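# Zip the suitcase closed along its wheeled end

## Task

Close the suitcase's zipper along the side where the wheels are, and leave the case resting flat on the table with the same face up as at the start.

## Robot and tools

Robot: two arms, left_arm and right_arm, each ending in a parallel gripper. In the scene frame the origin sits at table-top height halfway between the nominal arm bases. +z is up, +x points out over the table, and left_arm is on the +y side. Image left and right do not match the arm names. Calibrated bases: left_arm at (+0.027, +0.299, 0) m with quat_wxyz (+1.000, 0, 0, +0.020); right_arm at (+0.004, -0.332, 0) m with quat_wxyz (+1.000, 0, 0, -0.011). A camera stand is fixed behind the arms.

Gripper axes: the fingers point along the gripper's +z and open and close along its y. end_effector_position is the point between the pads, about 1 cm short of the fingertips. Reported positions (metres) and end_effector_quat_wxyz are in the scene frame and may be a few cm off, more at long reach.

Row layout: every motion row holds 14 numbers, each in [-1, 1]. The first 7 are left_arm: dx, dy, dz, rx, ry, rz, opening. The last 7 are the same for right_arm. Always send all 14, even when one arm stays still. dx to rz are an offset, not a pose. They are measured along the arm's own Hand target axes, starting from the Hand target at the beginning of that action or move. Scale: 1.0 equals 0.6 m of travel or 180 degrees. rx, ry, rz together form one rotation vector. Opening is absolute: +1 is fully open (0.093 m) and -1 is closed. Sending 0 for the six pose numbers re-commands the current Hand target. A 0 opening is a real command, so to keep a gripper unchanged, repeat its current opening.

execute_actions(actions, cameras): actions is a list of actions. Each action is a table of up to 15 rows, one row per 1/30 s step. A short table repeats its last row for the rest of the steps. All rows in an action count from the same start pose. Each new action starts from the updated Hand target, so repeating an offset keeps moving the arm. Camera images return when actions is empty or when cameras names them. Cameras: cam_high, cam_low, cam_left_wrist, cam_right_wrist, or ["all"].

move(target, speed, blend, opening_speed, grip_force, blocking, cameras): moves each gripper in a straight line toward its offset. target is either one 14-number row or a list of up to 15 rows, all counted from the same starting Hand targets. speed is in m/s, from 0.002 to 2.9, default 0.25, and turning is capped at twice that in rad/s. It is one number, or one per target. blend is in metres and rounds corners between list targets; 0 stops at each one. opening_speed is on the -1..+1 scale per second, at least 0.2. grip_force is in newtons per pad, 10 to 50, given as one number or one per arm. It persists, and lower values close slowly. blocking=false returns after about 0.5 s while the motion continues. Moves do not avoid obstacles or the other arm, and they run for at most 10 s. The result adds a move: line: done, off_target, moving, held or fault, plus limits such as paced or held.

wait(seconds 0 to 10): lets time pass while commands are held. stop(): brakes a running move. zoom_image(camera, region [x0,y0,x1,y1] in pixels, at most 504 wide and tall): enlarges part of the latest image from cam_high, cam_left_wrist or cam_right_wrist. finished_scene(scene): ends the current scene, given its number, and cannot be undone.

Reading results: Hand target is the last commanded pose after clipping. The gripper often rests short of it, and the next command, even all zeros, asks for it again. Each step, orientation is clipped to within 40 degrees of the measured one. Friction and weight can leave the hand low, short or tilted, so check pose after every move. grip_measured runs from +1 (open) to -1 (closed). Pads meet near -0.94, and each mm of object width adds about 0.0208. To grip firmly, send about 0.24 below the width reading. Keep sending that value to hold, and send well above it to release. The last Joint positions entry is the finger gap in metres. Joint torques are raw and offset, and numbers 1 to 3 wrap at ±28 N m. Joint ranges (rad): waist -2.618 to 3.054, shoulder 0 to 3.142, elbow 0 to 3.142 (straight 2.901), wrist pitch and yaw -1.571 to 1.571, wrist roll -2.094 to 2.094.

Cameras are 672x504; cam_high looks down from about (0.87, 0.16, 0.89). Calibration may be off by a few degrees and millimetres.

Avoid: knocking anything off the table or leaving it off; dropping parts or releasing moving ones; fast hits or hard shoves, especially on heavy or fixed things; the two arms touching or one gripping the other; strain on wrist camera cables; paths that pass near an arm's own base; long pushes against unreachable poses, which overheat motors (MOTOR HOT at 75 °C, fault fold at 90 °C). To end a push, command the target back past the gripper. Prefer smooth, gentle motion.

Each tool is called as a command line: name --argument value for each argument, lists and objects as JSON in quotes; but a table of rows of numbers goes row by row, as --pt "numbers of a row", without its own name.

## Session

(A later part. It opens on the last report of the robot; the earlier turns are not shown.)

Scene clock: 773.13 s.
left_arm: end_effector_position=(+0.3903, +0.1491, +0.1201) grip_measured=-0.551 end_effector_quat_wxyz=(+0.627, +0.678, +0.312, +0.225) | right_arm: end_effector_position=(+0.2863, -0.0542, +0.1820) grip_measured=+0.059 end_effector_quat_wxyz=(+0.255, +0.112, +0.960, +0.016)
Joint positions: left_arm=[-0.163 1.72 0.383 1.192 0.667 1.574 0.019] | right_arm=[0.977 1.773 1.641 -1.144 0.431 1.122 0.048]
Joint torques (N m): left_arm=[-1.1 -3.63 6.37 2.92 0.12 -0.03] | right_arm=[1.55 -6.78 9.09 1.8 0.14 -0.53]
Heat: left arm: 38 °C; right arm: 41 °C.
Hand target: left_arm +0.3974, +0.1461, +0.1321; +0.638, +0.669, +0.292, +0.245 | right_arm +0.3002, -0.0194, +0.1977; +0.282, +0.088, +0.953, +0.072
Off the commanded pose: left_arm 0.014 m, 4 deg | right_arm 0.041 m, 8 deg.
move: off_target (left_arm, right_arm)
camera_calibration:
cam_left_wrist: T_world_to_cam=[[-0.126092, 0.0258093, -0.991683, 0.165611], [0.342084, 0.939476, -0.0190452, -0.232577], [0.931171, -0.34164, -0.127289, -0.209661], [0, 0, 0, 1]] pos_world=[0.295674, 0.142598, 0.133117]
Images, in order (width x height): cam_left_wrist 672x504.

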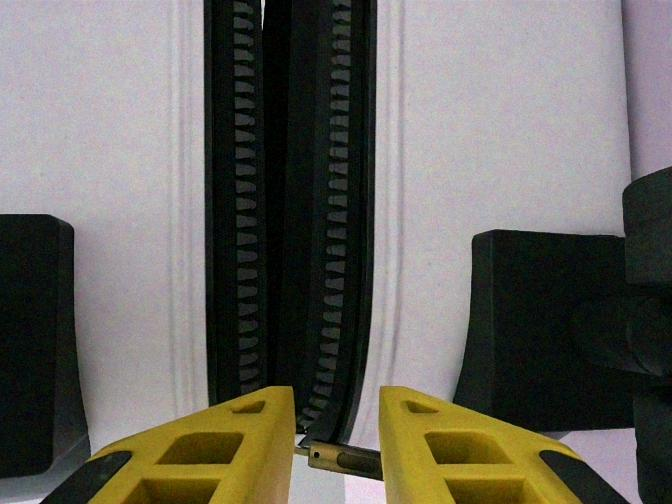

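move --target '[0.0,0.012,0.0,0,0,0,-1,0,0,0,0,0,0,-0.25]' --opening_speed 0.5 --cameras '["cam_left_wrist"]'

zoom_image --camera "cam_left_wrist" --region '[200, 350, 470, 504]'

Scene clock: 778.90 s.
left_arm: end_effector_position=(+0.3926, +0.1489, +0.1224) grip_measured=-0.990 end_effector_quat_wxyz=(+0.628, +0.677, +0.311, +0.227) | right_arm: end_effector_position=(+0.2863, -0.0542, +0.1820) grip_measured=+0.059 end_effector_quat_wxyz=(+0.255, +0.112, +0.960, +0.016)
Joint positions: left_arm=[-0.163 1.72 0.392 1.188 0.666 1.574 0] | right_arm=[0.977 1.773 1.641 -1.144 0.431 1.122 0.048]
Joint torques (N m): left_arm=[-1.07 -6.68 6.61 2.51 0.11 -0.01] | right_arm=[1.58 -6.74 9.05 1.77 0.14 -0.54]
Heat: left arm: 38 °C; right arm: 41 °C.
Hand target: left_arm +0.3979, +0.1459, +0.1393; +0.638, +0.669, +0.292, +0.245 | right_arm +0.3002, -0.0194, +0.1977; +0.282, +0.088, +0.953, +0.072
Off the commanded pose: left_arm 0.018 m, 3 deg | right_arm 0.041 m, 8 deg.
move: off_target (left_arm, right_arm)
camera_calibration:
cam_left_wrist: T_world_to_cam=[[-0.12047, 0.0251832, -0.992398, 0.166096], [0.34144, 0.939739, -0.0176014, -0.233087], [0.932151, -0.340965, -0.121809, -0.21281], [0, 0, 0, 1]] pos_world=[0.297966, 0.142297, 0.134808]
Images, in order (width x height): cam_left_wrist 672x504.

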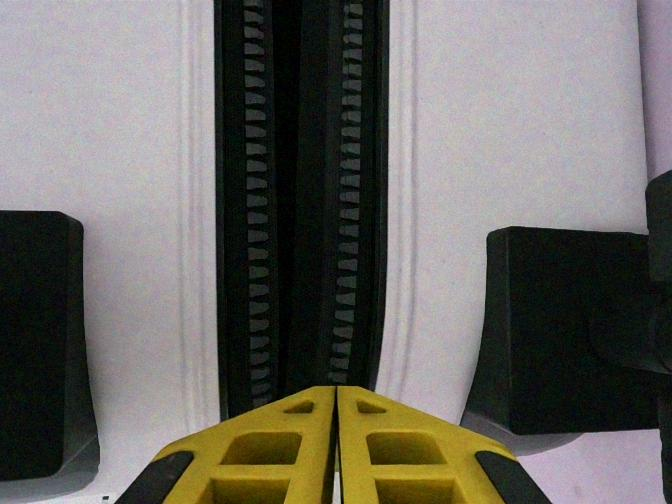

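Scaled by 1.867 from the camera's 672x504 image, which has a finer 960x720 frame.

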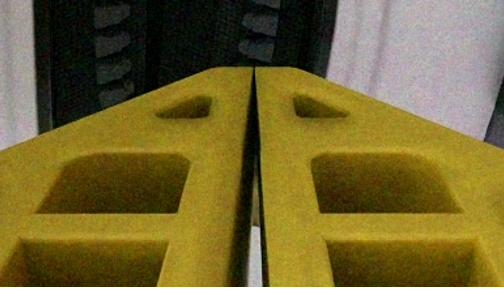

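move --target '[0.0,0.01,0.0,0,0,0,-0.6,0,0,0,0,0,0,-0.25]' --cameras '["cam_left_wrist"]'

Scene clock: 783.17 s.
left_arm: end_effector_position=(+0.3941, +0.1487, +0.1308) grip_measured=-0.601 end_effector_quat_wxyz=(+0.631, +0.674, +0.306, +0.232) | right_arm: end_effector_position=(+0.2863, -0.0542, +0.1820) grip_measured=+0.059 end_effector_quat_wxyz=(+0.255, +0.112, +0.960, +0.016)
Joint positions: left_arm=[-0.163 1.694 0.402 1.169 0.666 1.574 0.016] | right_arm=[0.977 1.773 1.641 -1.144 0.431 1.122 0.048]
Joint torques (N m): left_arm=[-1.1 -6.84 6.78 2.26 0.12 -0.04] | right_arm=[1.58 -6.78 9.02 1.79 0.15 -0.54]
Heat: left arm: 38 °C; right arm: 41 °C.
Hand target: left_arm +0.3984, +0.1458, +0.1451; +0.638, +0.669, +0.292, +0.245 | right_arm +0.3002, -0.0194, +0.1977; +0.282, +0.088, +0.953, +0.072
Off the commanded pose: left_arm 0.015 m, 2 deg | right_arm 0.041 m, 8 deg.
move: off_target (left_arm, right_arm)
camera_calibration:
cam_left_wrist: T_world_to_cam=[[-0.105021, 0.0232276, -0.994199, 0.169086], [0.341354, 0.939829, -0.0141011, -0.233792], [0.934049, -0.340854, -0.106631, -0.215921], [0, 0, 0, 1]] pos_world=[0.299244, 0.1422, 0.141785]
Images, in order (width x height): cam_left_wrist 672x504.

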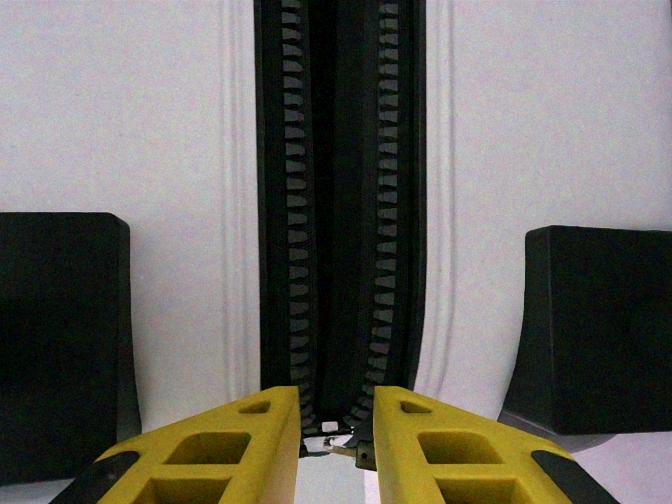

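move --target '[0.06,-0.005,0.022,0,0,0,-0.6,0,0,0,0,0,0,-0.25]' --speed 0.06 --cameras '["cam_left_wrist"]'

Scene clock: 788.97 s.
left_arm: end_effector_position=(+0.4229, +0.1627, +0.1262) grip_measured=-0.601 end_effector_quat_wxyz=(+0.628, +0.675, +0.314, +0.228) | right_arm: end_effector_position=(+0.2880, -0.0518, +0.1808) grip_measured=+0.059 end_effector_quat_wxyz=(+0.257, +0.115, +0.960, +0.019)
Joint positions: left_arm=[-0.103 1.782 0.509 1.128 0.719 1.58 0.016] | right_arm=[0.977 1.779 1.641 -1.133 0.431 1.127 0.048]
Joint torques (N m): left_arm=[-0.35 -4.74 8.2 2.54 0.28 -0.04] | right_arm=[1.51 -7.21 9.09 1.7 0.14 -0.59]
Heat: left arm: 38 °C; right arm: 41 °C.
Hand target: left_arm +0.4329, +0.1617, +0.1398; +0.638, +0.669, +0.292, +0.245 | right_arm +0.3002, -0.0193, +0.1976; +0.282, +0.088, +0.953, +0.072
Off the commanded pose: left_arm 0.017 m, 3 deg | right_arm 0.038 m, 7 deg.
move: off_target (left_arm, right_arm)
camera_calibration:
cam_left_wrist: T_world_to_cam=[[-0.121329, 0.0218236, -0.992372, 0.174085], [0.335487, 0.941826, -0.0203051, -0.253854], [0.934199, -0.335392, -0.121592, -0.237618], [0, 0, 0, 1]] pos_world=[0.328269, 0.155591, 0.13871]
Images, in order (width x height): cam_left_wrist 672x504.

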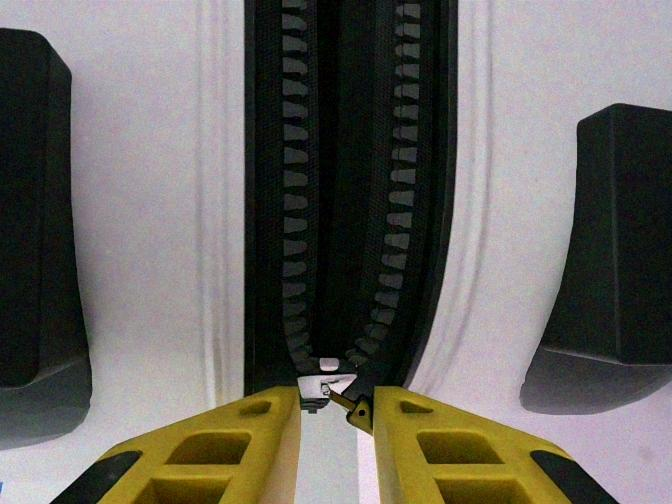

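move --pt "-0.004 -0.0 0.014 0 0 0 -0.6 0 0 0 0 0 0 -0.25" --pt "-0.03 0 0.014 0 0 0 -0.6 0 0 0 0 0 0 -0.25" --speed 0.05 --cameras '["cam_left_wrist"]'

zoom_image --camera "cam_left_wrist" --region '[230, 330, 450, 460]'

Scene clock: 796.90 s.
left_arm: end_effector_position=(+0.4292, +0.1603, +0.1250) grip_measured=-0.601 end_effector_quat_wxyz=(+0.621, +0.671, +0.324, +0.243) | right_arm: end_effector_position=(+0.2905, -0.0526, +0.1810) grip_measured=+0.059 end_effector_quat_wxyz=(+0.261, +0.118, +0.958, +0.018)
Joint positions: left_arm=[-0.128 1.793 0.518 1.133 0.655 1.58 0.016] | right_arm=[0.975 1.781 1.641 -1.128 0.442 1.13 0.048]
Joint torques (N m): left_arm=[-3.52 -6.84 5.75 2.78 0.22 -0.08] | right_arm=[1.8 -7.41 9.03 1.67 0.06 -0.62]
Heat: left arm: 38 °C; right arm: 40 °C.
Hand target: left_arm +0.4260, +0.1432, +0.1400; +0.638, +0.669, +0.292, +0.245 | right_arm +0.3001, -0.0193, +0.1976; +0.282, +0.088, +0.953, +0.072
Off the commanded pose: left_arm 0.023 m, 4 deg | right_arm 0.038 m, 8 deg.
move: off_target (left_arm, right_arm)
camera_calibration:
cam_left_wrist: T_world_to_cam=[[-0.11849, 0.0260475, -0.992614, 0.171777], [0.299281, 0.954105, -0.0106888, -0.241321], [0.946779, -0.298337, -0.120848, -0.25592], [0, 0, 0, 1]] pos_world=[0.334877, 0.149421, 0.137001]
Images, in order (width x height): cam_left_wrist 672x504.

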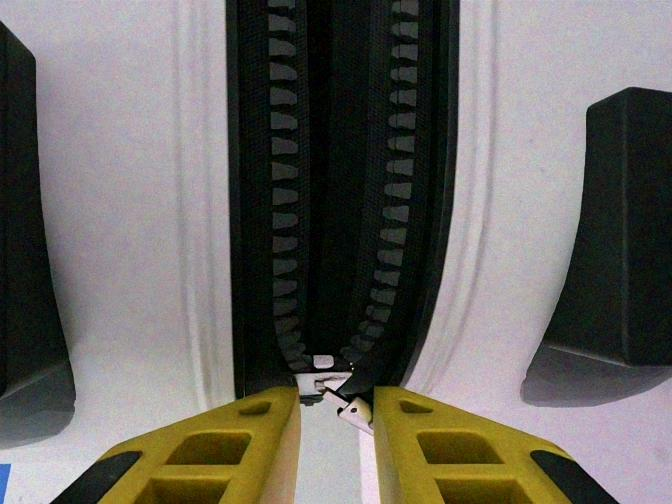

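Scaled by 2.291 from the camera's 672x504 image, which has a finer 960x720 frame.

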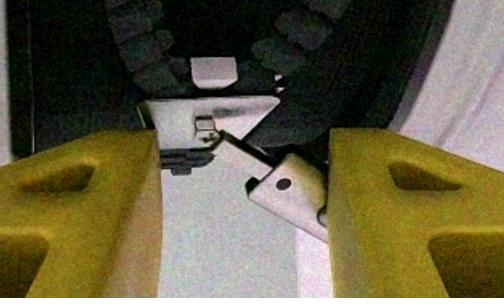

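move --target '[0.018,0.0,0.0,0,0,0,-1,0,0,0,0,0,0,-0.25]' --opening_speed 0.5 --cameras '["cam_left_wrist"]'

zoom_image --camera "cam_left_wrist" --region '[230, 350, 450, 480]'

Scene clock: 802.07 s.
left_arm: end_effector_position=(+0.4310, +0.1599, +0.1285) grip_measured=-0.987 end_effector_quat_wxyz=(+0.623, +0.669, +0.320, +0.247) | right_arm: end_effector_position=(+0.2905, -0.0526, +0.1810) grip_measured=+0.059 end_effector_quat_wxyz=(+0.261, +0.118, +0.958, +0.018)
Joint positions: left_arm=[-0.129 1.793 0.525 1.14 0.655 1.58 0] | right_arm=[0.975 1.781 1.641 -1.128 0.442 1.13 0.048]
Joint torques (N m): left_arm=[-1.01 -5.22 7.76 2.55 0.5 -0.05] | right_arm=[1.81 -7.45 9.05 1.67 0.05 -0.62]
Heat: left arm: 39 °C; right arm: 40 °C.
Hand target: left_arm +0.4337, +0.1508, +0.1395; +0.638, +0.669, +0.292, +0.245 | right_arm +0.3001, -0.0193, +0.1976; +0.282, +0.088, +0.953, +0.072
Off the commanded pose: left_arm 0.015 m, 4 deg | right_arm 0.038 m, 8 deg.
move: off_target (left_arm, right_arm)
camera_calibration:
cam_left_wrist: T_world_to_cam=[[-0.105219, 0.0249903, -0.994135, 0.170249], [0.299384, 0.954102, -0.00770282, -0.241964], [0.948313, -0.298439, -0.107871, -0.259623], [0, 0, 0, 1]] pos_world=[0.336558, 0.149122, 0.139381]
Images, in order (width x height): cam_left_wrist 672x504.

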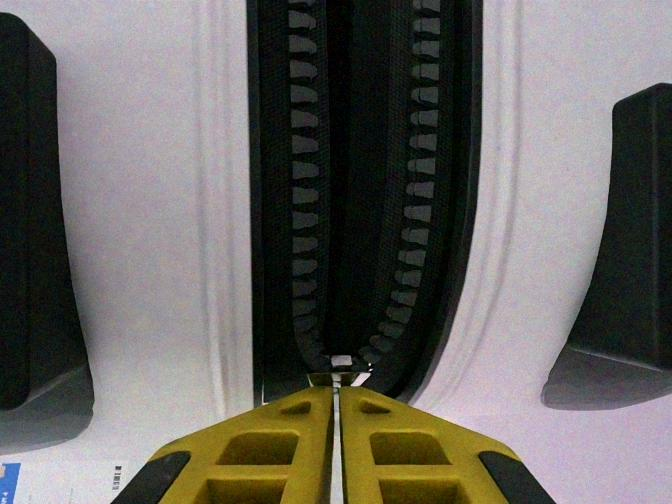

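Scaled by 2.291 from the camera's 672x504 image, which has a finer 960x720 frame.

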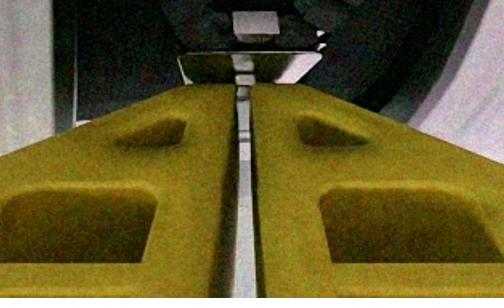

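move --target '[-0.082,0.0,0.015,0,0,0,-1,-0.028,0.003,0.018,0,0,0,-0.25]' --speed 0.05 --cameras '["cam_left_wrist"]'

Scene clock: 808.70 s.
left_arm: end_effector_position=(+0.4328, +0.1526, +0.1302) grip_measured=-0.987 end_effector_quat_wxyz=(+0.600, +0.651, +0.358, +0.298) | right_arm: end_effector_position=(+0.2962, -0.0571, +0.1837) grip_measured=+0.059 end_effector_quat_wxyz=(+0.247, +0.115, +0.962, +0.011)
Joint positions: left_arm=[-0.227 1.761 0.488 1.16 0.418 1.575 0] | right_arm=[0.945 1.801 1.687 -1.169 0.414 1.1 0.048]
Joint torques (N m): left_arm=[-5.24 -7.76 3.51 2.75 1.2 -0.13] | right_arm=[0.36 -6.05 9.14 2.02 0.15 -0.74]
Heat: left arm: 39 °C; right arm: 39 °C.
Hand target: left_arm +0.4050, +0.1097, +0.1410; +0.638, +0.669, +0.292, +0.245 | right_arm +0.3203, -0.0201, +0.1978; +0.282, +0.088, +0.953, +0.072
Off the commanded pose: left_arm 0.052 m, 11 deg | right_arm 0.046 m, 9 deg.
move: off_target (left_arm, right_arm)
camera_calibration:
cam_left_wrist: T_world_to_cam=[[-0.0944673, 0.0331684, -0.994975, 0.166555], [0.165582, 0.986047, 0.0171497, -0.185675], [0.981661, -0.16313, -0.0986413, -0.299622], [0, 0, 0, 1]] pos_world=[0.340606, 0.128683, 0.139348]
Images, in order (width x height): cam_left_wrist 672x504.

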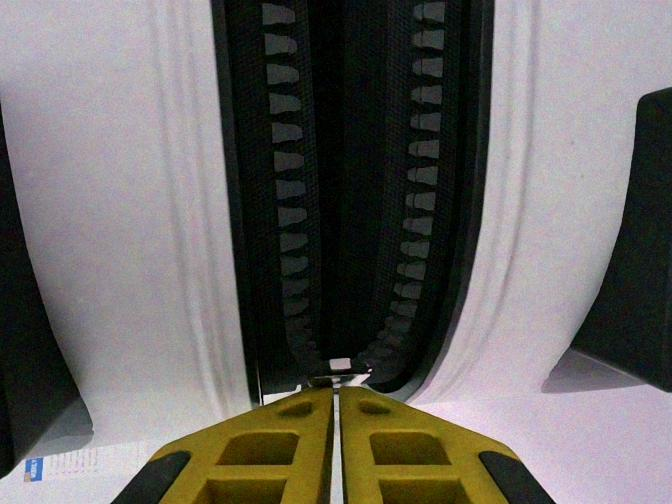

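move --target '[-0.059,0.0,-0.012,0,0,0,-1,-0.011,0.068,0.024,0,0,0,-0.25]' --speed 0.05 --cameras '["cam_left_wrist","cam_high"]'

Scene clock: 817.43 s.
left_arm: end_effector_position=(+0.4205, +0.1607, +0.1311) grip_measured=-0.988 end_effector_quat_wxyz=(+0.585, +0.622, +0.408, +0.324) | right_arm: end_effector_position=(+0.2930, -0.0481, +0.1969) grip_measured=+0.059 end_effector_quat_wxyz=(+0.219, +0.097, +0.971, -0.022)
Joint positions: left_arm=[-0.281 1.694 0.407 1.177 0.241 1.523 0] | right_arm=[0.96 1.917 1.916 -1.372 0.401 1.097 0.048]
Joint torques (N m): left_arm=[-8.43 -8.23 1.8 2.95 1.92 0.31] | right_arm=[1.44 -3.47 8.55 2.91 0.37 -0.42]
Heat: left arm: 41 °C; right arm: 41 °C.
Hand target: left_arm +0.3749, +0.0900, +0.1431; +0.638, +0.669, +0.292, +0.245 | right_arm +0.3388, +0.0196, +0.1970; +0.282, +0.088, +0.953, +0.072
Off the commanded pose: left_arm 0.085 m, 18 deg | right_arm 0.082 m, 13 deg.
move: off_target (left_arm, right_arm)
camera_calibration:
cam_left_wrist: T_world_to_cam=[[-0.115083, -0.00569455, -0.99334, 0.180691], [0.0400015, 0.999146, -0.0103622, -0.137339], [0.99255, -0.0409276, -0.114757, -0.308228], [0, 0, 0, 1]] pos_world=[0.33222, 0.125636, 0.142693]
Images, in order (width x height): cam_high 672x504, cam_left_wrist 672x504.

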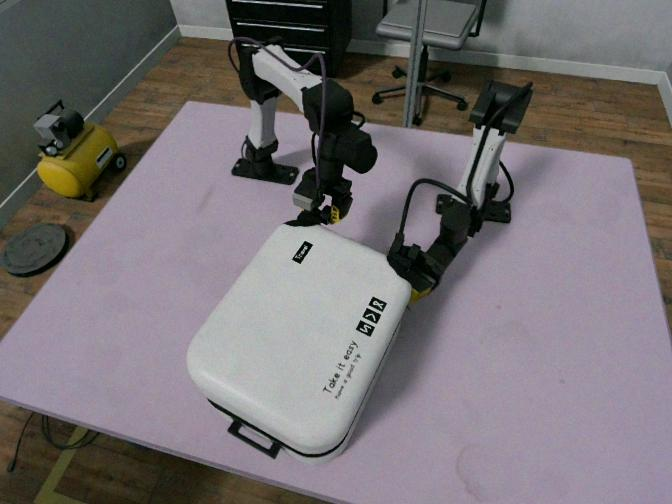

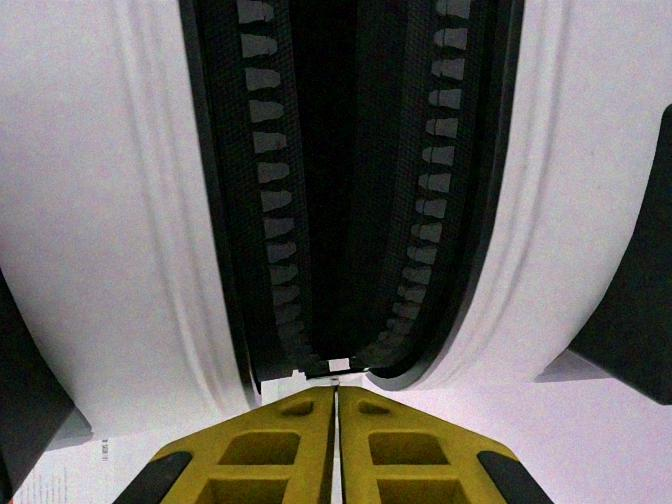

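move --target '[-0.024,0.0,-0.082,0,0,0,-1,-0.063,-0.027,0.033,0,0,0,-0.25]' --speed 0.05 --cameras '["cam_left_wrist"]'

Scene clock: 824.77 s.
left_arm: end_effector_position=(+0.3377, +0.1170, +0.1470) grip_measured=-0.990 end_effector_quat_wxyz=(+0.635, +0.664, +0.305, +0.250) | right_arm: end_effector_position=(+0.3478, -0.0219, +0.1810) grip_measured=+0.059 end_effector_quat_wxyz=(+0.235, +0.088, +0.968, +0.029)
Joint positions: left_arm=[-0.372 1.455 0.218 1.163 0.433 1.546 0] | right_arm=[0.878 2.021 1.977 -1.189 0.345 0.978 0.048]
Joint torques (N m): left_arm=[-0.62 -4.78 3.85 2.44 0.32 0.06] | right_arm=[-1.51 -8.59 8.81 1.95 0.38 -0.38]
Motor temperatures (°C): left_arm=[24 34 27 41 22 19 20] | right_arm=[19 34 39 45 17 20 24]
Heat: left arm: 41 °C; right arm: 45 °C.
Hand target: left_arm +0.3302, +0.1147, +0.1470; +0.638, +0.670, +0.292, +0.245 | right_arm +0.3787, -0.0024, +0.1973; +0.282, +0.088, +0.953, +0.072
Off the commanded pose: left_arm 0.008 m, 2 deg | right_arm 0.040 m, 8 deg.
move: off_target (right_arm)
camera_calibration:
cam_left_wrist: T_world_to_cam=[[-0.0713558, 0.0132711, -0.997363, 0.170208], [0.318346, 0.94792, -0.0101627, -0.178229], [0.945285, -0.318231, -0.0718644, -0.183883], [0, 0, 0, 1]] pos_world=[0.242705, 0.108171, 0.154733]
Images, in order (width x height): cam_left_wrist 672x504.

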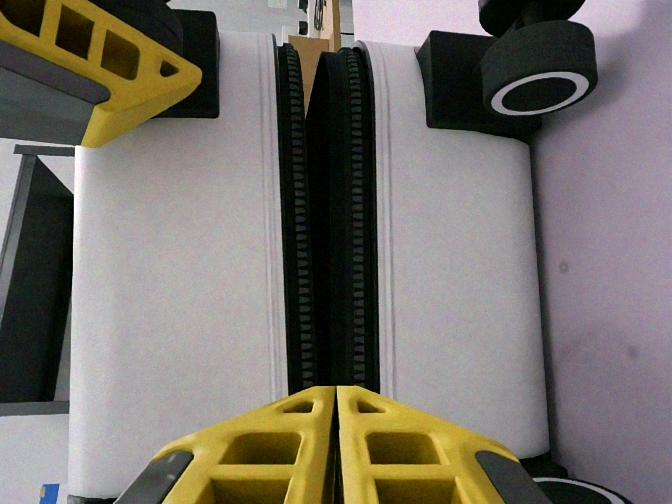

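move --target '[0.12,0.0,-0.08,0,0.05,0,-0.6,0,0,0,0,0,0,-0.25]' --speed 0.15 --cameras '["cam_left_wrist"]'

Scene clock: 835.57 s.
left_arm: end_effector_position=(+0.3534, +0.2008, +0.1479) grip_measured=-0.601 end_effector_quat_wxyz=(+0.612, +0.642, +0.350, +0.300) | right_arm: end_effector_position=(+0.3478, -0.0219, +0.1810) grip_measured=+0.059 end_effector_quat_wxyz=(+0.235, +0.088, +0.968, +0.029)
Joint positions: left_arm=[-0.045 1.383 0.182 1.115 0.608 1.577 0.016] | right_arm=[0.878 2.021 1.977 -1.189 0.345 0.978 0.048]
Joint torques (N m): left_arm=[0.23 -4.21 4.08 2.25 0.38 0.06] | right_arm=[-1.58 -8.62 8.83 1.96 0.38 -0.38]
Heat: left arm: 41 °C; right arm: 45 °C.
Hand target: left_arm +0.3477, +0.1995, +0.1471; +0.613, +0.648, +0.341, +0.297 | right_arm +0.3787, -0.0024, +0.1973; +0.282, +0.088, +0.953, +0.072
Off the commanded pose: left_arm 0.006 m, 1 deg | right_arm 0.040 m, 8 deg.
move: off_target (right_arm)
camera_calibration:
cam_left_wrist: T_world_to_cam=[[-0.0674278, 0.0146842, -0.997616, 0.169521], [0.173677, 0.984799, 0.00275683, -0.220834], [0.982492, -0.173078, -0.0689531, -0.214741], [0, 0, 0, 1]] pos_world=[0.260765, 0.177821, 0.154918]
Images, in order (width x height): cam_left_wrist 672x504.

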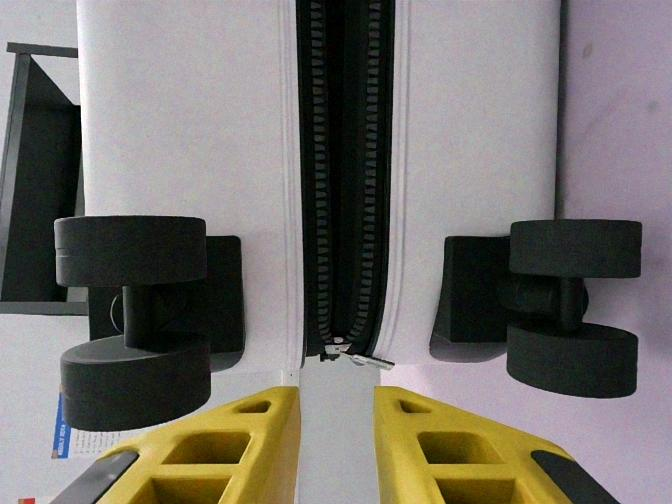

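move --target '[0.158,0.0,0.11,0,-0.105,0,-0.6,0,0,0,0,0,0,-0.25]' --speed 0.15 --cameras '["cam_left_wrist"]'

Scene clock: 855.37 s.
left_arm: end_effector_position=(+0.4544, +0.2362, +0.1395) grip_measured=-0.601 end_effector_quat_wxyz=(+0.660, +0.684, +0.247, +0.190) | right_arm: end_effector_position=(+0.3478, -0.0219, +0.1810) grip_measured=+0.059 end_effector_quat_wxyz=(+0.235, +0.088, +0.968, +0.029)
Joint positions: left_arm=[0.18 1.925 0.76 1.02 1.16 1.636 0.016] | right_arm=[0.878 2.021 1.977 -1.189 0.345 0.978 0.048]
Joint torques (N m): left_arm=[-0.12 -5.87 7.36 1.74 0.4 0.12] | right_arm=[-1.51 -8.58 8.8 1.96 0.36 -0.4]
Heat: left arm: 40 °C; right arm: 45 °C.
Hand target: left_arm +0.4568, +0.2369, +0.1391; +0.661, +0.688, +0.236, +0.186 | right_arm +0.3787, -0.0024, +0.1973; +0.282, +0.088, +0.953, +0.072
Off the commanded pose: left_arm 0.002 m, 1 deg | right_arm 0.040 m, 8 deg.
move: off_target (right_arm)
camera_calibration:
cam_left_wrist: T_world_to_cam=[[-0.0713185, 0.0107096, -0.997396, 0.170077], [0.480367, 0.876713, -0.0249347, -0.383166], [0.874163, -0.480895, -0.0676704, -0.186792], [0, 0, 0, 1]] pos_world=[0.359477, 0.244277, 0.147439]
Images, in order (width x height): cam_left_wrist 672x504.

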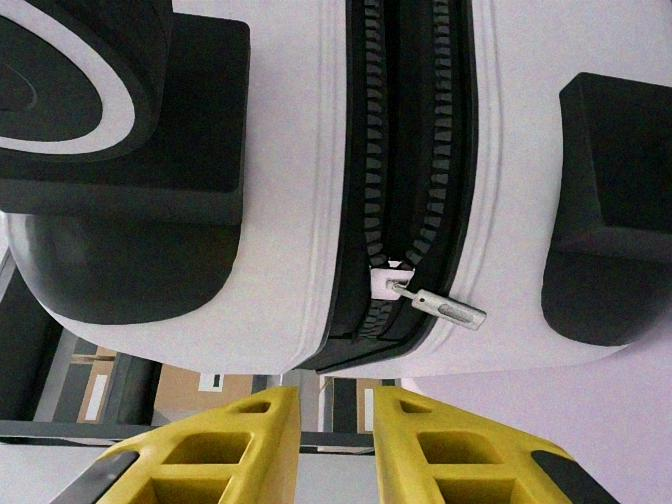

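move --pt "0.022 -0.028 0.025 0 0 0 -1 0 0 0 0 0 0 -0.25" --pt "0.02 -0.028 0.08 0 0 0 -1 0 0 0 0 0 0 -0.25" --speed 0.08 --cameras '["cam_left_wrist"]'

Scene clock: 870.50 s.
left_arm: end_effector_position=(+0.4865, +0.2078, +0.1190) grip_measured=-0.990 end_effector_quat_wxyz=(+0.659, +0.689, +0.241, +0.184) | right_arm: end_effector_position=(+0.3489, -0.0222, +0.1808) grip_measured=+0.059 end_effector_quat_wxyz=(+0.236, +0.088, +0.967, +0.029)
Joint positions: left_arm=[0.088 2.069 0.878 1.051 1.086 1.63 0] | right_arm=[0.876 2.022 1.977 -1.186 0.345 0.976 0.048]
Joint torques (N m): left_arm=[-1.25 -6.6 7.3 2.12 0.11 -0.11] | right_arm=[-1.29 -8.62 8.88 1.94 0.37 -0.37]
Heat: left arm: 38 °C; right arm: 46 °C.
Hand target: left_arm +0.4926, +0.2045, +0.1189; +0.661, +0.688, +0.236, +0.186 | right_arm +0.3788, -0.0023, +0.1972; +0.282, +0.088, +0.953, +0.072
Off the commanded pose: left_arm 0.007 m, 1 deg | right_arm 0.039 m, 7 deg.
move: off_target (right_arm)
camera_calibration:
cam_left_wrist: T_world_to_cam=[[-0.0736139, 0.0193685, -0.997099, 0.151493], [0.496211, 0.867977, -0.019774, -0.380709], [0.865076, -0.496227, -0.073506, -0.221503], [0, 0, 0, 1]] pos_world=[0.39168, 0.217597, 0.127243]
Images, in order (width x height): cam_left_wrist 672x504.

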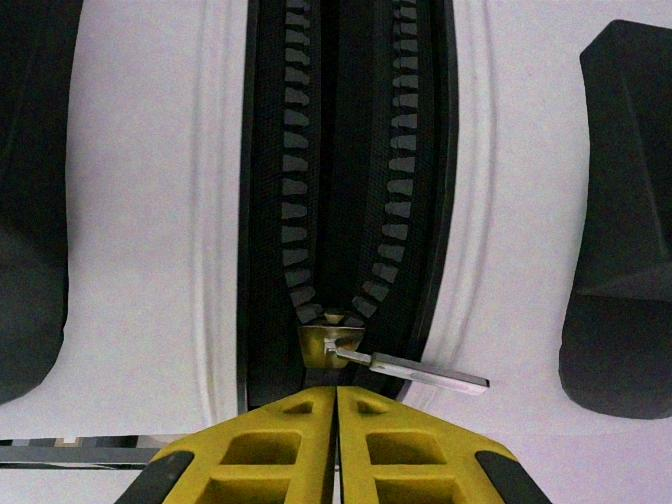

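move --pt "0 0 0.018 0 0 0 -1 0 0 0 0 0 0 -0.25" --pt "-0.08 0.005 0.025 0 0 0 -1 0 0 0 0 0 0 -0.25" --speed 0.06 --cameras '["cam_left_wrist"]'

Scene clock: 877.47 s.
left_arm: end_effector_position=(+0.4834, +0.1999, +0.1174) grip_measured=-0.990 end_effector_quat_wxyz=(+0.643, +0.675, +0.280, +0.228) | right_arm: end_effector_position=(+0.3513, -0.0238, +0.1811) grip_measured=+0.059 end_effector_quat_wxyz=(+0.238, +0.086, +0.967, +0.027)
Joint positions: left_arm=[0.035 2.027 0.78 1.135 0.909 1.608 0] | right_arm=[0.871 2.022 1.977 -1.183 0.348 0.966 0.048]
Joint torques (N m): left_arm=[-4.86 -9.94 3.26 2.19 0.77 -0.11] | right_arm=[-0.88 -8.76 8.66 1.93 0.33 -0.28]
Heat: left arm: 38 °C; right arm: 46 °C.
Hand target: left_arm +0.4619, +0.1649, +0.1236; +0.661, +0.688, +0.236, +0.186 | right_arm +0.3788, -0.0024, +0.1973; +0.282, +0.088, +0.953, +0.072
Off the commanded pose: left_arm 0.042 m, 7 deg | right_arm 0.038 m, 7 deg.
move: off_target (left_arm, right_arm)
camera_calibration:
cam_left_wrist: T_world_to_cam=[[-0.0679117, 0.022146, -0.997446, 0.146682], [0.385461, 0.922706, -0.00575775, -0.331457], [0.920222, -0.384867, -0.0711989, -0.272062], [0, 0, 0, 1]] pos_world=[0.388083, 0.197881, 0.125029]
Images, in order (width x height): cam_left_wrist 672x504.

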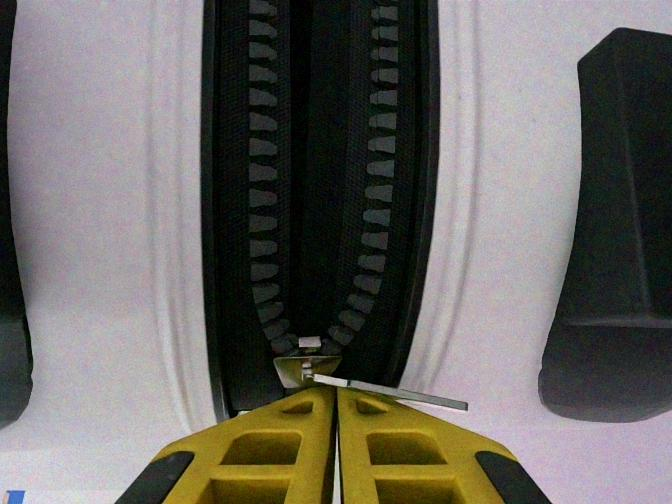

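move --target '[-0.06,0.015,0.01,0,0,0,-1,0,0,0,0,0,0,-0.25]' --speed 0.06 --cameras '["cam_left_wrist"]'

Scene clock: 882.20 s.
left_arm: end_effector_position=(+0.4512, +0.1601, +0.1221) grip_measured=-0.990 end_effector_quat_wxyz=(+0.645, +0.683, +0.273, +0.207) | right_arm: end_effector_position=(+0.3558, -0.0266, +0.1827) grip_measured=+0.059 end_effector_quat_wxyz=(+0.243, +0.086, +0.966, +0.025)
Joint positions: left_arm=[-0.07 1.928 0.665 1.137 0.846 1.596 0] | right_arm=[0.862 2.022 1.98 -1.178 0.356 0.954 0.048]
Joint torques (N m): left_arm=[-3.11 -9.48 4.04 2.35 0.61 -0.14] | right_arm=[-0.06 -8.65 8.55 1.91 0.25 -0.16]
Heat: left arm: 38 °C; right arm: 45 °C.
Hand target: left_arm +0.4366, +0.1392, +0.1343; +0.661, +0.688, +0.236, +0.186 | right_arm +0.3788, -0.0024, +0.1973; +0.282, +0.088, +0.953, +0.072
Off the commanded pose: left_arm 0.028 m, 5 deg | right_arm 0.036 m, 7 deg.
move: off_target (left_arm, right_arm)
camera_calibration:
cam_left_wrist: T_world_to_cam=[[-0.0906302, 0.0243766, -0.995586, 0.159611], [0.422743, 0.906103, -0.0162974, -0.295135], [0.901707, -0.422354, -0.0924254, -0.240517], [0, 0, 0, 1]] pos_world=[0.356107, 0.161948, 0.131867]
Images, in order (width x height): cam_left_wrist 672x504.

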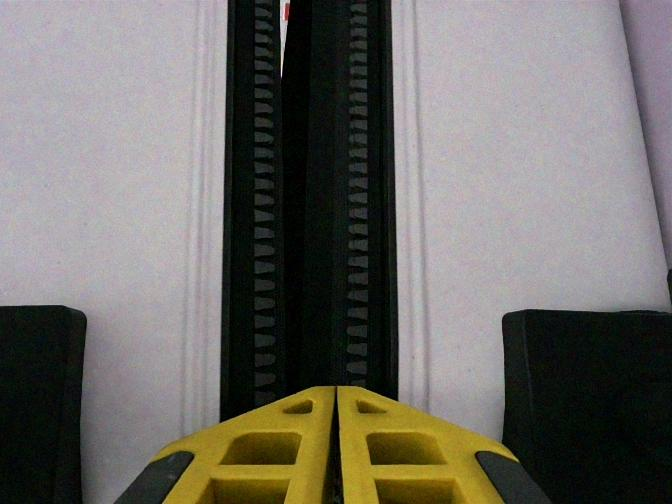

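move --pt "0.02 -0.01 -0.06 0 0 0 -1 0 0 0 0 0 0 -0.25" --pt "0.09 -0.005 -0.05 0 0 0 -0.6 0 0 0 0 0 0 -0.25" --speed 0.15 --blend '[0.01,0]' --cameras '["cam_left_wrist"]'

Scene clock: 889.00 s.
left_arm: end_effector_position=(+0.4619, +0.1947, +0.1331) grip_measured=-0.601 end_effector_quat_wxyz=(+0.660, +0.683, +0.245, +0.192) | right_arm: end_effector_position=(+0.3559, -0.0266, +0.1828) grip_measured=+0.059 end_effector_quat_wxyz=(+0.243, +0.086, +0.966, +0.025)
Joint positions: left_arm=[0.055 1.961 0.754 1.101 1.035 1.601 0.016] | right_arm=[0.862 2.022 1.98 -1.178 0.356 0.954 0.048]
Joint torques (N m): left_arm=[-0.03 -5.87 6.74 1.85 0.38 0.11] | right_arm=[-0.1 -8.66 8.47 1.91 0.24 -0.16]
Heat: left arm: 38 °C; right arm: 44 °C.
Hand target: left_arm +0.4635, +0.1947, +0.1299; +0.661, +0.688, +0.236, +0.186 | right_arm +0.3788, -0.0024, +0.1973; +0.282, +0.088, +0.953, +0.072
Off the commanded pose: left_arm 0.003 m, 1 deg | right_arm 0.036 m, 7 deg.
move: off_target (right_arm)
camera_calibration:
cam_left_wrist: T_world_to_cam=[[-0.0645422, 0.0114318, -0.997849, 0.161579], [0.479939, 0.877051, -0.0209952, -0.351008], [0.874925, -0.480262, -0.0620933, -0.214735], [0, 0, 0, 1]] pos_world=[0.366768, 0.202875, 0.140528]
Images, in order (width x height): cam_left_wrist 672x504.

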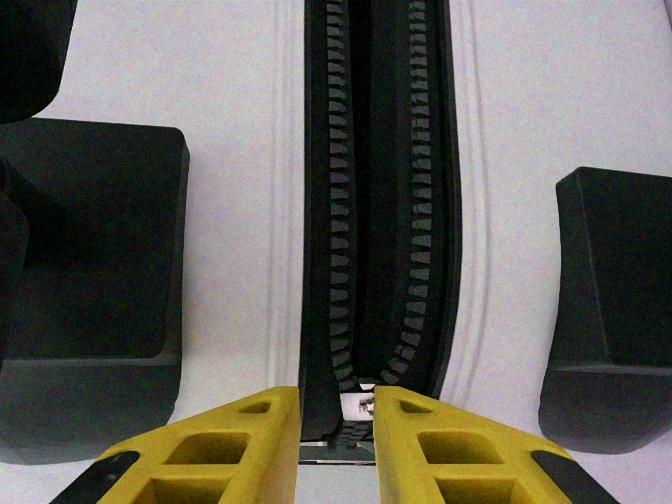

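move --target '[0.069,-0.008,-0.03,0,-0.111,0,-0.6,0,0,0,0,0,0,-0.25]' --speed 0.12 --cameras '["cam_left_wrist"]'

Scene clock: 909.30 s.
left_arm: end_effector_position=(+0.4920, +0.2331, +0.1178) grip_measured=-0.601 end_effector_quat_wxyz=(+0.691, +0.702, +0.160, +0.071) | right_arm: end_effector_position=(+0.3559, -0.0266, +0.1828) grip_measured=+0.059 end_effector_quat_wxyz=(+0.243, +0.086, +0.966, +0.025)
Joint positions: left_arm=[0.184 2.194 1.164 0.685 1.463 1.791 0.016] | right_arm=[0.862 2.022 1.98 -1.178 0.356 0.954 0.048]
Joint torques (N m): left_arm=[0.05 -8.96 7.65 1.59 0.91 0.33] | right_arm=[-0.14 -8.68 8.58 1.92 0.24 -0.17]
Motor temperatures (°C): left_arm=[22 33 28 36 20 19 20] | right_arm=[19 35 41 42 17 19 24]
Heat: left arm: 36 °C; right arm: 42 °C.
Hand target: left_arm +0.4868, +0.2331, +0.1239; +0.691, +0.710, +0.118, +0.064 | right_arm +0.3788, -0.0024, +0.1973; +0.282, +0.088, +0.953, +0.072
Off the commanded pose: left_arm 0.008 m, 5 deg | right_arm 0.036 m, 7 deg.
move: off_target (left_arm, right_arm)
camera_calibration:
cam_left_wrist: T_world_to_cam=[[-0.109685, -0.00627706, -0.993947, 0.173615], [0.714815, 0.694339, -0.0832669, -0.465018], [0.690659, -0.719621, -0.0716716, -0.0760991], [0, 0, 0, 1]] pos_world=[0.404003, 0.269208, 0.12839]
Images, in order (width x height): cam_left_wrist 672x504.

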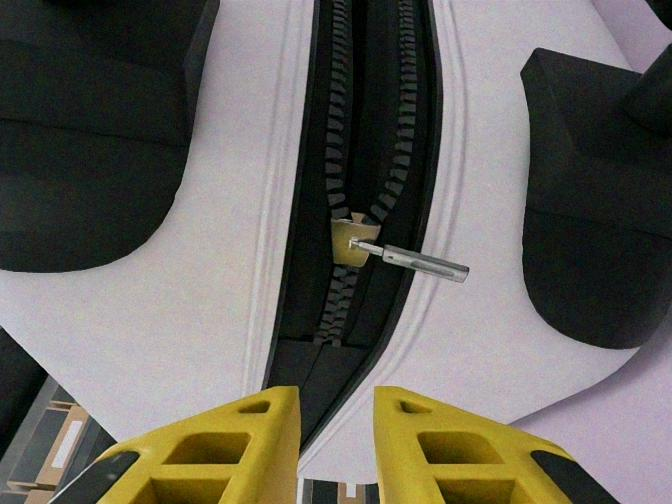

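move --pt "0 -0.005 0.02 0 0.04 0 -1 0 0 0 0 0 0 -0.25" --pt "0.002 -0.005 0.075 0 0.04 0 -1 0 0 0 0 0 0 -0.25" --speed 0.08 --cameras '["cam_left_wrist"]'

Scene clock: 929.90 s.
left_arm: end_effector_position=(+0.4996, +0.1993, +0.1126) grip_measured=-0.990 end_effector_quat_wxyz=(+0.680, +0.705, +0.176, +0.100) | right_arm: end_effector_position=(+0.3571, -0.0261, +0.1821) grip_measured=+0.059 end_effector_quat_wxyz=(+0.244, +0.087, +0.965, +0.026)
Joint positions: left_arm=[0.096 2.194 1.1 0.879 1.31 1.68 0] | right_arm=[0.861 2.025 1.98 -1.173 0.357 0.954 0.048]
Joint torques (N m): left_arm=[-2.02 -10.25 5.19 2.25 0.1 -0.18] | right_arm=[-0.05 -8.9 8.64 1.89 0.23 -0.19]
Motor temperatures (°C): left_arm=[21 39 28 35 20 19 20] | right_arm=[19 35 42 42 17 19 24]
Heat: left arm: 39 °C; right arm: 42 °C.
Hand target: left_arm +0.4992, +0.1900, +0.1192; +0.683, +0.705, +0.161, +0.108 | right_arm +0.3788, -0.0024, +0.1973; +0.282, +0.088, +0.953, +0.072
Off the commanded pose: left_arm 0.011 m, 2 deg | right_arm 0.036 m, 7 deg.
move: off_target (left_arm, right_arm)
camera_calibration:
cam_left_wrist: T_world_to_cam=[[-0.0959386, 0.0123997, -0.99531, 0.158631], [0.669603, 0.740656, -0.0553163, -0.437276], [0.736497, -0.67177, -0.0793604, -0.137591], [0, 0, 0, 1]] pos_world=[0.409356, 0.229475, 0.12278]
Images, in order (width x height): cam_left_wrist 672x504.

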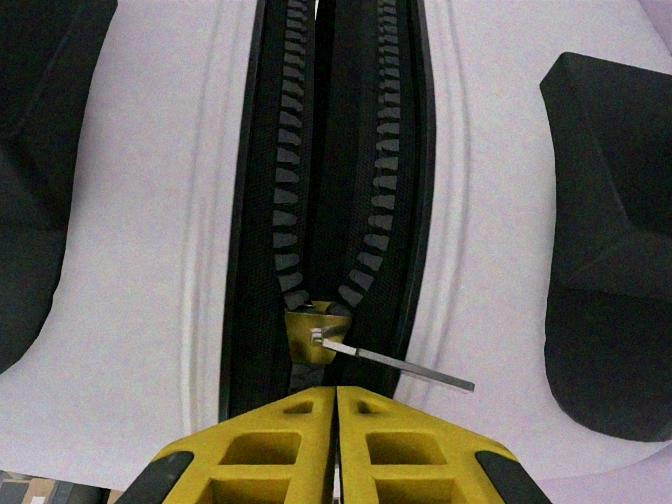

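move --pt "-0.01 0.012 -0.005 0 0 0 -1 -0.02 0.03 0.02 0 0 0 -0.25" --pt "-0.125 0.014 0.04 0 0 0 -1 -0.041 0.063 0.042 0 0 0 -0.25" --speed 0.05 --blend '[0.01,0]' --cameras '["cam_left_wrist"]'

Scene clock: 942.37 s.
left_arm: end_effector_position=(+0.4432, +0.1413, +0.1217) grip_measured=-0.990 end_effector_quat_wxyz=(+0.680, +0.706, +0.170, +0.099) | right_arm: end_effector_position=(+0.3934, +0.0065, +0.1828) grip_measured=+0.059 end_effector_quat_wxyz=(+0.240, +0.102, +0.965, +0.024)
Joint positions: left_arm=[-0.044 2.032 0.822 1.064 1.183 1.615 0] | right_arm=[0.85 2.329 2.48 -1.38 0.356 0.978 0.048]
Joint torques (N m): left_arm=[-0.81 -10.67 3.58 2.05 0.11 -0.05] | right_arm=[-0.18 -10.47 8.46 1.98 0.23 -0.51]
Heat: left arm: 41 °C; right arm: 42 °C.
Hand target: left_arm +0.4394, +0.1395, +0.1317; +0.683, +0.704, +0.161, +0.108 | right_arm +0.4177, +0.0315, +0.1964; +0.282, +0.088, +0.953, +0.072
Off the commanded pose: left_arm 0.011 m, 2 deg | right_arm 0.037 m, 8 deg.
move: off_target (left_arm, right_arm)
camera_calibration:
cam_left_wrist: T_world_to_cam=[[-0.08787, 0.0166192, -0.995993, 0.158909], [0.678141, 0.733389, -0.0475906, -0.359665], [0.72966, -0.679606, -0.0757131, -0.130585], [0, 0, 0, 1]] pos_world=[0.353149, 0.172387, 0.131269]
Images, in order (width x height): cam_left_wrist 672x504.

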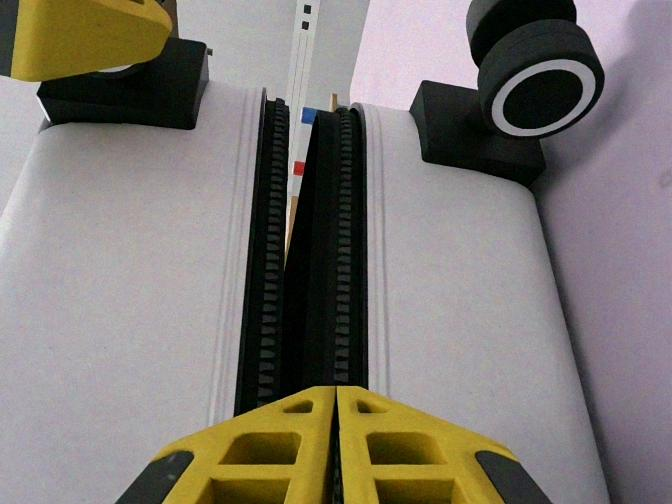

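move --pt "0.02 -0.01 -0.08 0 0 0 -1 0 0 0 0 0 0 -0.25" --pt "0.16 -0.015 -0.08 0 0 0 -0.6 0 0 0 0 0 0 -0.25" --speed 0.15 --blend '[0.01,0]' --cameras '["cam_left_wrist"]'

Scene clock: 949.47 s.
left_arm: end_effector_position=(+0.5088, +0.2194, +0.1180) grip_measured=-0.601 end_effector_quat_wxyz=(+0.681, +0.702, +0.177, +0.113) | right_arm: end_effector_position=(+0.3934, +0.0065, +0.1828) grip_measured=+0.059 end_effector_quat_wxyz=(+0.240, +0.102, +0.965, +0.024)
Joint positions: left_arm=[0.138 2.207 1.144 0.859 1.334 1.686 0.016] | right_arm=[0.85 2.329 2.48 -1.38 0.356 0.978 0.048]
Joint torques (N m): left_arm=[-0.21 -8.34 7.94 1.59 0.47 0.14] | right_arm=[-0.2 -10.33 8.68 1.98 0.22 -0.51]
Heat: left arm: 42 °C; right arm: 42 °C.
Hand target: left_arm +0.5097, +0.2201, +0.1184; +0.683, +0.705, +0.161, +0.108 | right_arm +0.4177, +0.0315, +0.1964; +0.282, +0.088, +0.953, +0.072
Off the commanded pose: left_arm 0.001 m, 2 deg | right_arm 0.037 m, 8 deg.
move: off_target (right_arm)
camera_calibration:
cam_left_wrist: T_world_to_cam=[[-0.0771604, 0.0105412, -0.996963, 0.155694], [0.656166, 0.753401, -0.0428183, -0.455398], [0.750661, -0.657477, -0.0650495, -0.142531], [0, 0, 0, 1]] pos_world=[0.417823, 0.247745, 0.12645]
Images, in order (width x height): cam_left_wrist 672x504.

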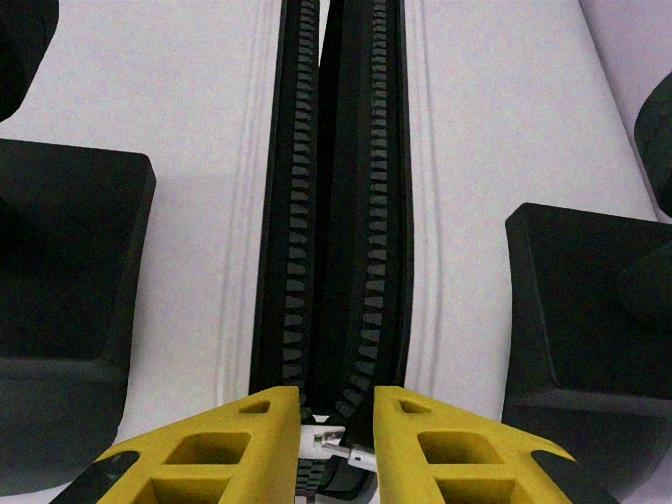

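move --target '[0.038,0,-0.055,0,-0.02,0,-0.6,0,0,0,0,0,0,-0.25]' --speed 0.12 --cameras '["cam_left_wrist"]'

Scene clock: 976.47 s.
left_arm: end_effector_position=(+0.5226, +0.2622, +0.1141) grip_measured=-0.601 end_effector_quat_wxyz=(+0.685, +0.700, +0.177, +0.095) | right_arm: end_effector_position=(+0.3934, +0.0065, +0.1828) grip_measured=+0.059 end_effector_quat_wxyz=(+0.240, +0.102, +0.965, +0.024)
Joint positions: left_arm=[0.229 2.273 1.306 0.609 1.447 1.817 0.016] | right_arm=[0.85 2.329 2.48 -1.38 0.356 0.978 0.048]
Joint torques (N m): left_arm=[-0.54 -9.48 7.88 1.55 0.81 0.32] | right_arm=[-0.16 -10.28 8.69 1.97 0.22 -0.51]
Motor temperatures (°C): left_arm=[21 40 30 33 20 19 20] | right_arm=[19 40 43 42 17 19 24]
Heat: left arm: 40 °C; right arm: 43 °C.
Hand target: left_arm +0.5184, +0.2593, +0.1181; +0.687, +0.708, +0.140, +0.086 | right_arm +0.4177, +0.0315, +0.1964; +0.282, +0.088, +0.953, +0.072
Off the commanded pose: left_arm 0.007 m, 5 deg | right_arm 0.037 m, 8 deg.
move: off_target (left_arm, right_arm)
camera_calibration:
cam_left_wrist: T_world_to_cam=[[-0.100877, -0.00191596, -0.994897, 0.167745], [0.673238, 0.736135, -0.0696803, -0.498183], [0.732512, -0.676832, -0.0729693, -0.109551], [0, 0, 0, 1]] pos_world=[0.432565, 0.292903, 0.124181]
Images, in order (width x height): cam_left_wrist 672x504.

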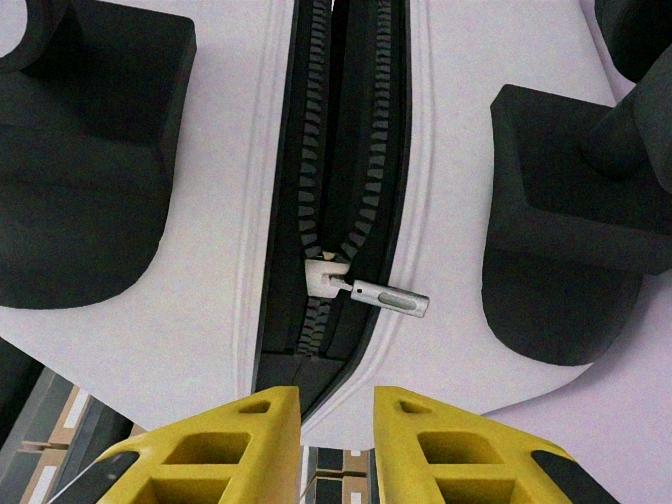

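move --pt "0.027 0.004 0.04 0 0 0 -1 0 0 0 0 0 0 -0.25" --pt "0.027 0.004 0.098 0 0 0 -1 0 0 0 0 0 0 -0.25" --speed 0.08 --cameras '["cam_left_wrist"]'

Scene clock: 990.43 s.
left_arm: end_effector_position=(+0.5471, +0.2259, +0.1198) grip_measured=-0.990 end_effector_quat_wxyz=(+0.685, +0.706, +0.154, +0.090) | right_arm: end_effector_position=(+0.3959, +0.0060, +0.1826) grip_measured=+0.059 end_effector_quat_wxyz=(+0.242, +0.104, +0.964, +0.023)
Joint positions: left_arm=[0.142 2.333 1.417 0.65 1.401 1.749 0] | right_arm=[0.847 2.336 2.489 -1.38 0.358 0.978 0.048]
Joint torques (N m): left_arm=[-3.29 -8.72 8.46 1.93 0.15 -0.12] | right_arm=[0.13 -10.67 8.38 1.95 0.2 -0.51]
Heat: left arm: 42 °C; right arm: 43 °C.
Hand target: left_arm +0.5524, +0.2086, +0.1173; +0.687, +0.708, +0.139, +0.086 | right_arm +0.4177, +0.0316, +0.1964; +0.282, +0.088, +0.953, +0.072
Off the commanded pose: left_arm 0.018 m, 2 deg | right_arm 0.036 m, 8 deg.
move: off_target (left_arm, right_arm)
camera_calibration:
cam_left_wrist: T_world_to_cam=[[-0.0767075, 0.0121306, -0.99698, 0.159849], [0.703606, 0.709131, -0.0455072, -0.501001], [0.706438, -0.704972, -0.0629309, -0.132184], [0, 0, 0, 1]] pos_world=[0.458149, 0.260151, 0.128249]
Images, in order (width x height): cam_left_wrist 672x504.

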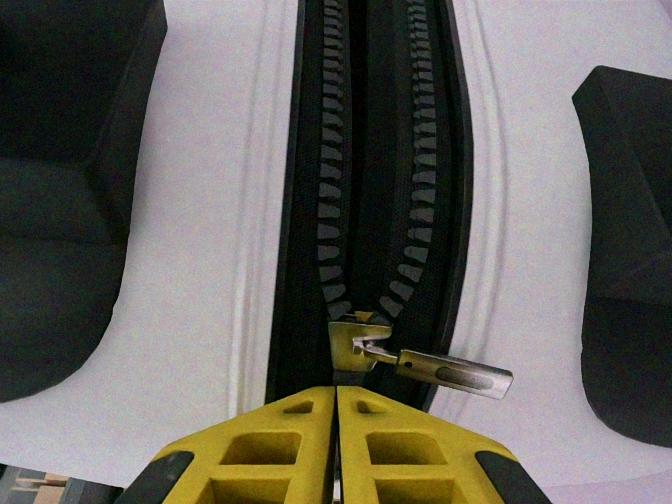

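move --pt "-0.005 -0.014 0 0 0 0 -1 0 0 0 0 0 0 -0.25" --pt "-0.09 -0.012 0.005 0 0 0 -1 -0.05 0.022 0.038 0 0 0 -0.25" --speed 0.05 --cameras '["cam_left_wrist"]'

Scene clock: 998.57 s.
left_arm: end_effector_position=(+0.5080, +0.1910, +0.0979) grip_measured=-0.990 end_effector_quat_wxyz=(+0.683, +0.708, +0.157, +0.083) | right_arm: end_effector_position=(+0.4233, +0.0092, +0.1805) grip_measured=+0.059 end_effector_quat_wxyz=(+0.249, +0.098, +0.963, +0.030)
Joint positions: left_arm=[0.079 2.273 1.176 0.858 1.344 1.707 0] | right_arm=[0.809 2.526 2.83 -1.495 0.343 0.923 0.048]
Joint torques (N m): left_arm=[-0.65 -13.31 3.99 1.89 0.38 -0.12] | right_arm=[-0.47 -11.08 7.76 2.46 0.13 -0.57]
Heat: left arm: 42 °C; right arm: 43 °C.
Hand target: left_arm +0.5016, +0.1888, +0.1136; +0.687, +0.708, +0.139, +0.086 | right_arm +0.4568, +0.0402, +0.1955; +0.282, +0.088, +0.953, +0.072
Off the commanded pose: left_arm 0.017 m, 2 deg | right_arm 0.048 m, 6 deg.
elbow stopped short (right arm): the move would have taken joint 3 (elbow) straighter than the controller allows.
move: off_target (left_arm, right_arm)
camera_calibration:
cam_left_wrist: T_world_to_cam=[[-0.0917732, 0.0165046, -0.995643, 0.142066], [0.707183, 0.705004, -0.0534977, -0.449966], [0.701049, -0.709012, -0.0763723, -0.125707], [0, 0, 0, 1]] pos_world=[0.419372, 0.225755, 0.107774]
Images, in order (width x height): cam_left_wrist 672x504.

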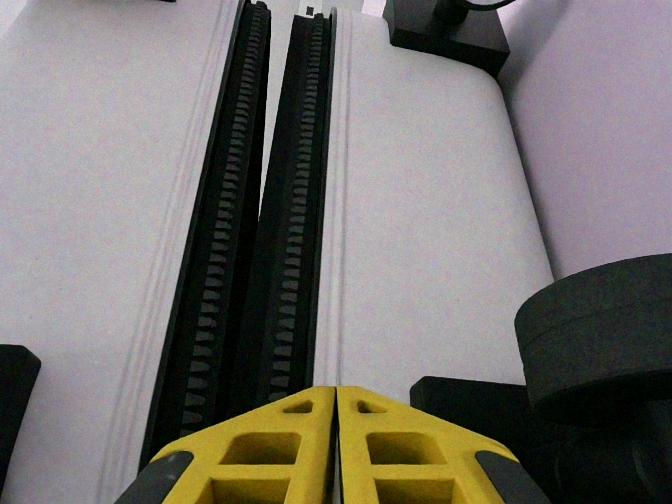

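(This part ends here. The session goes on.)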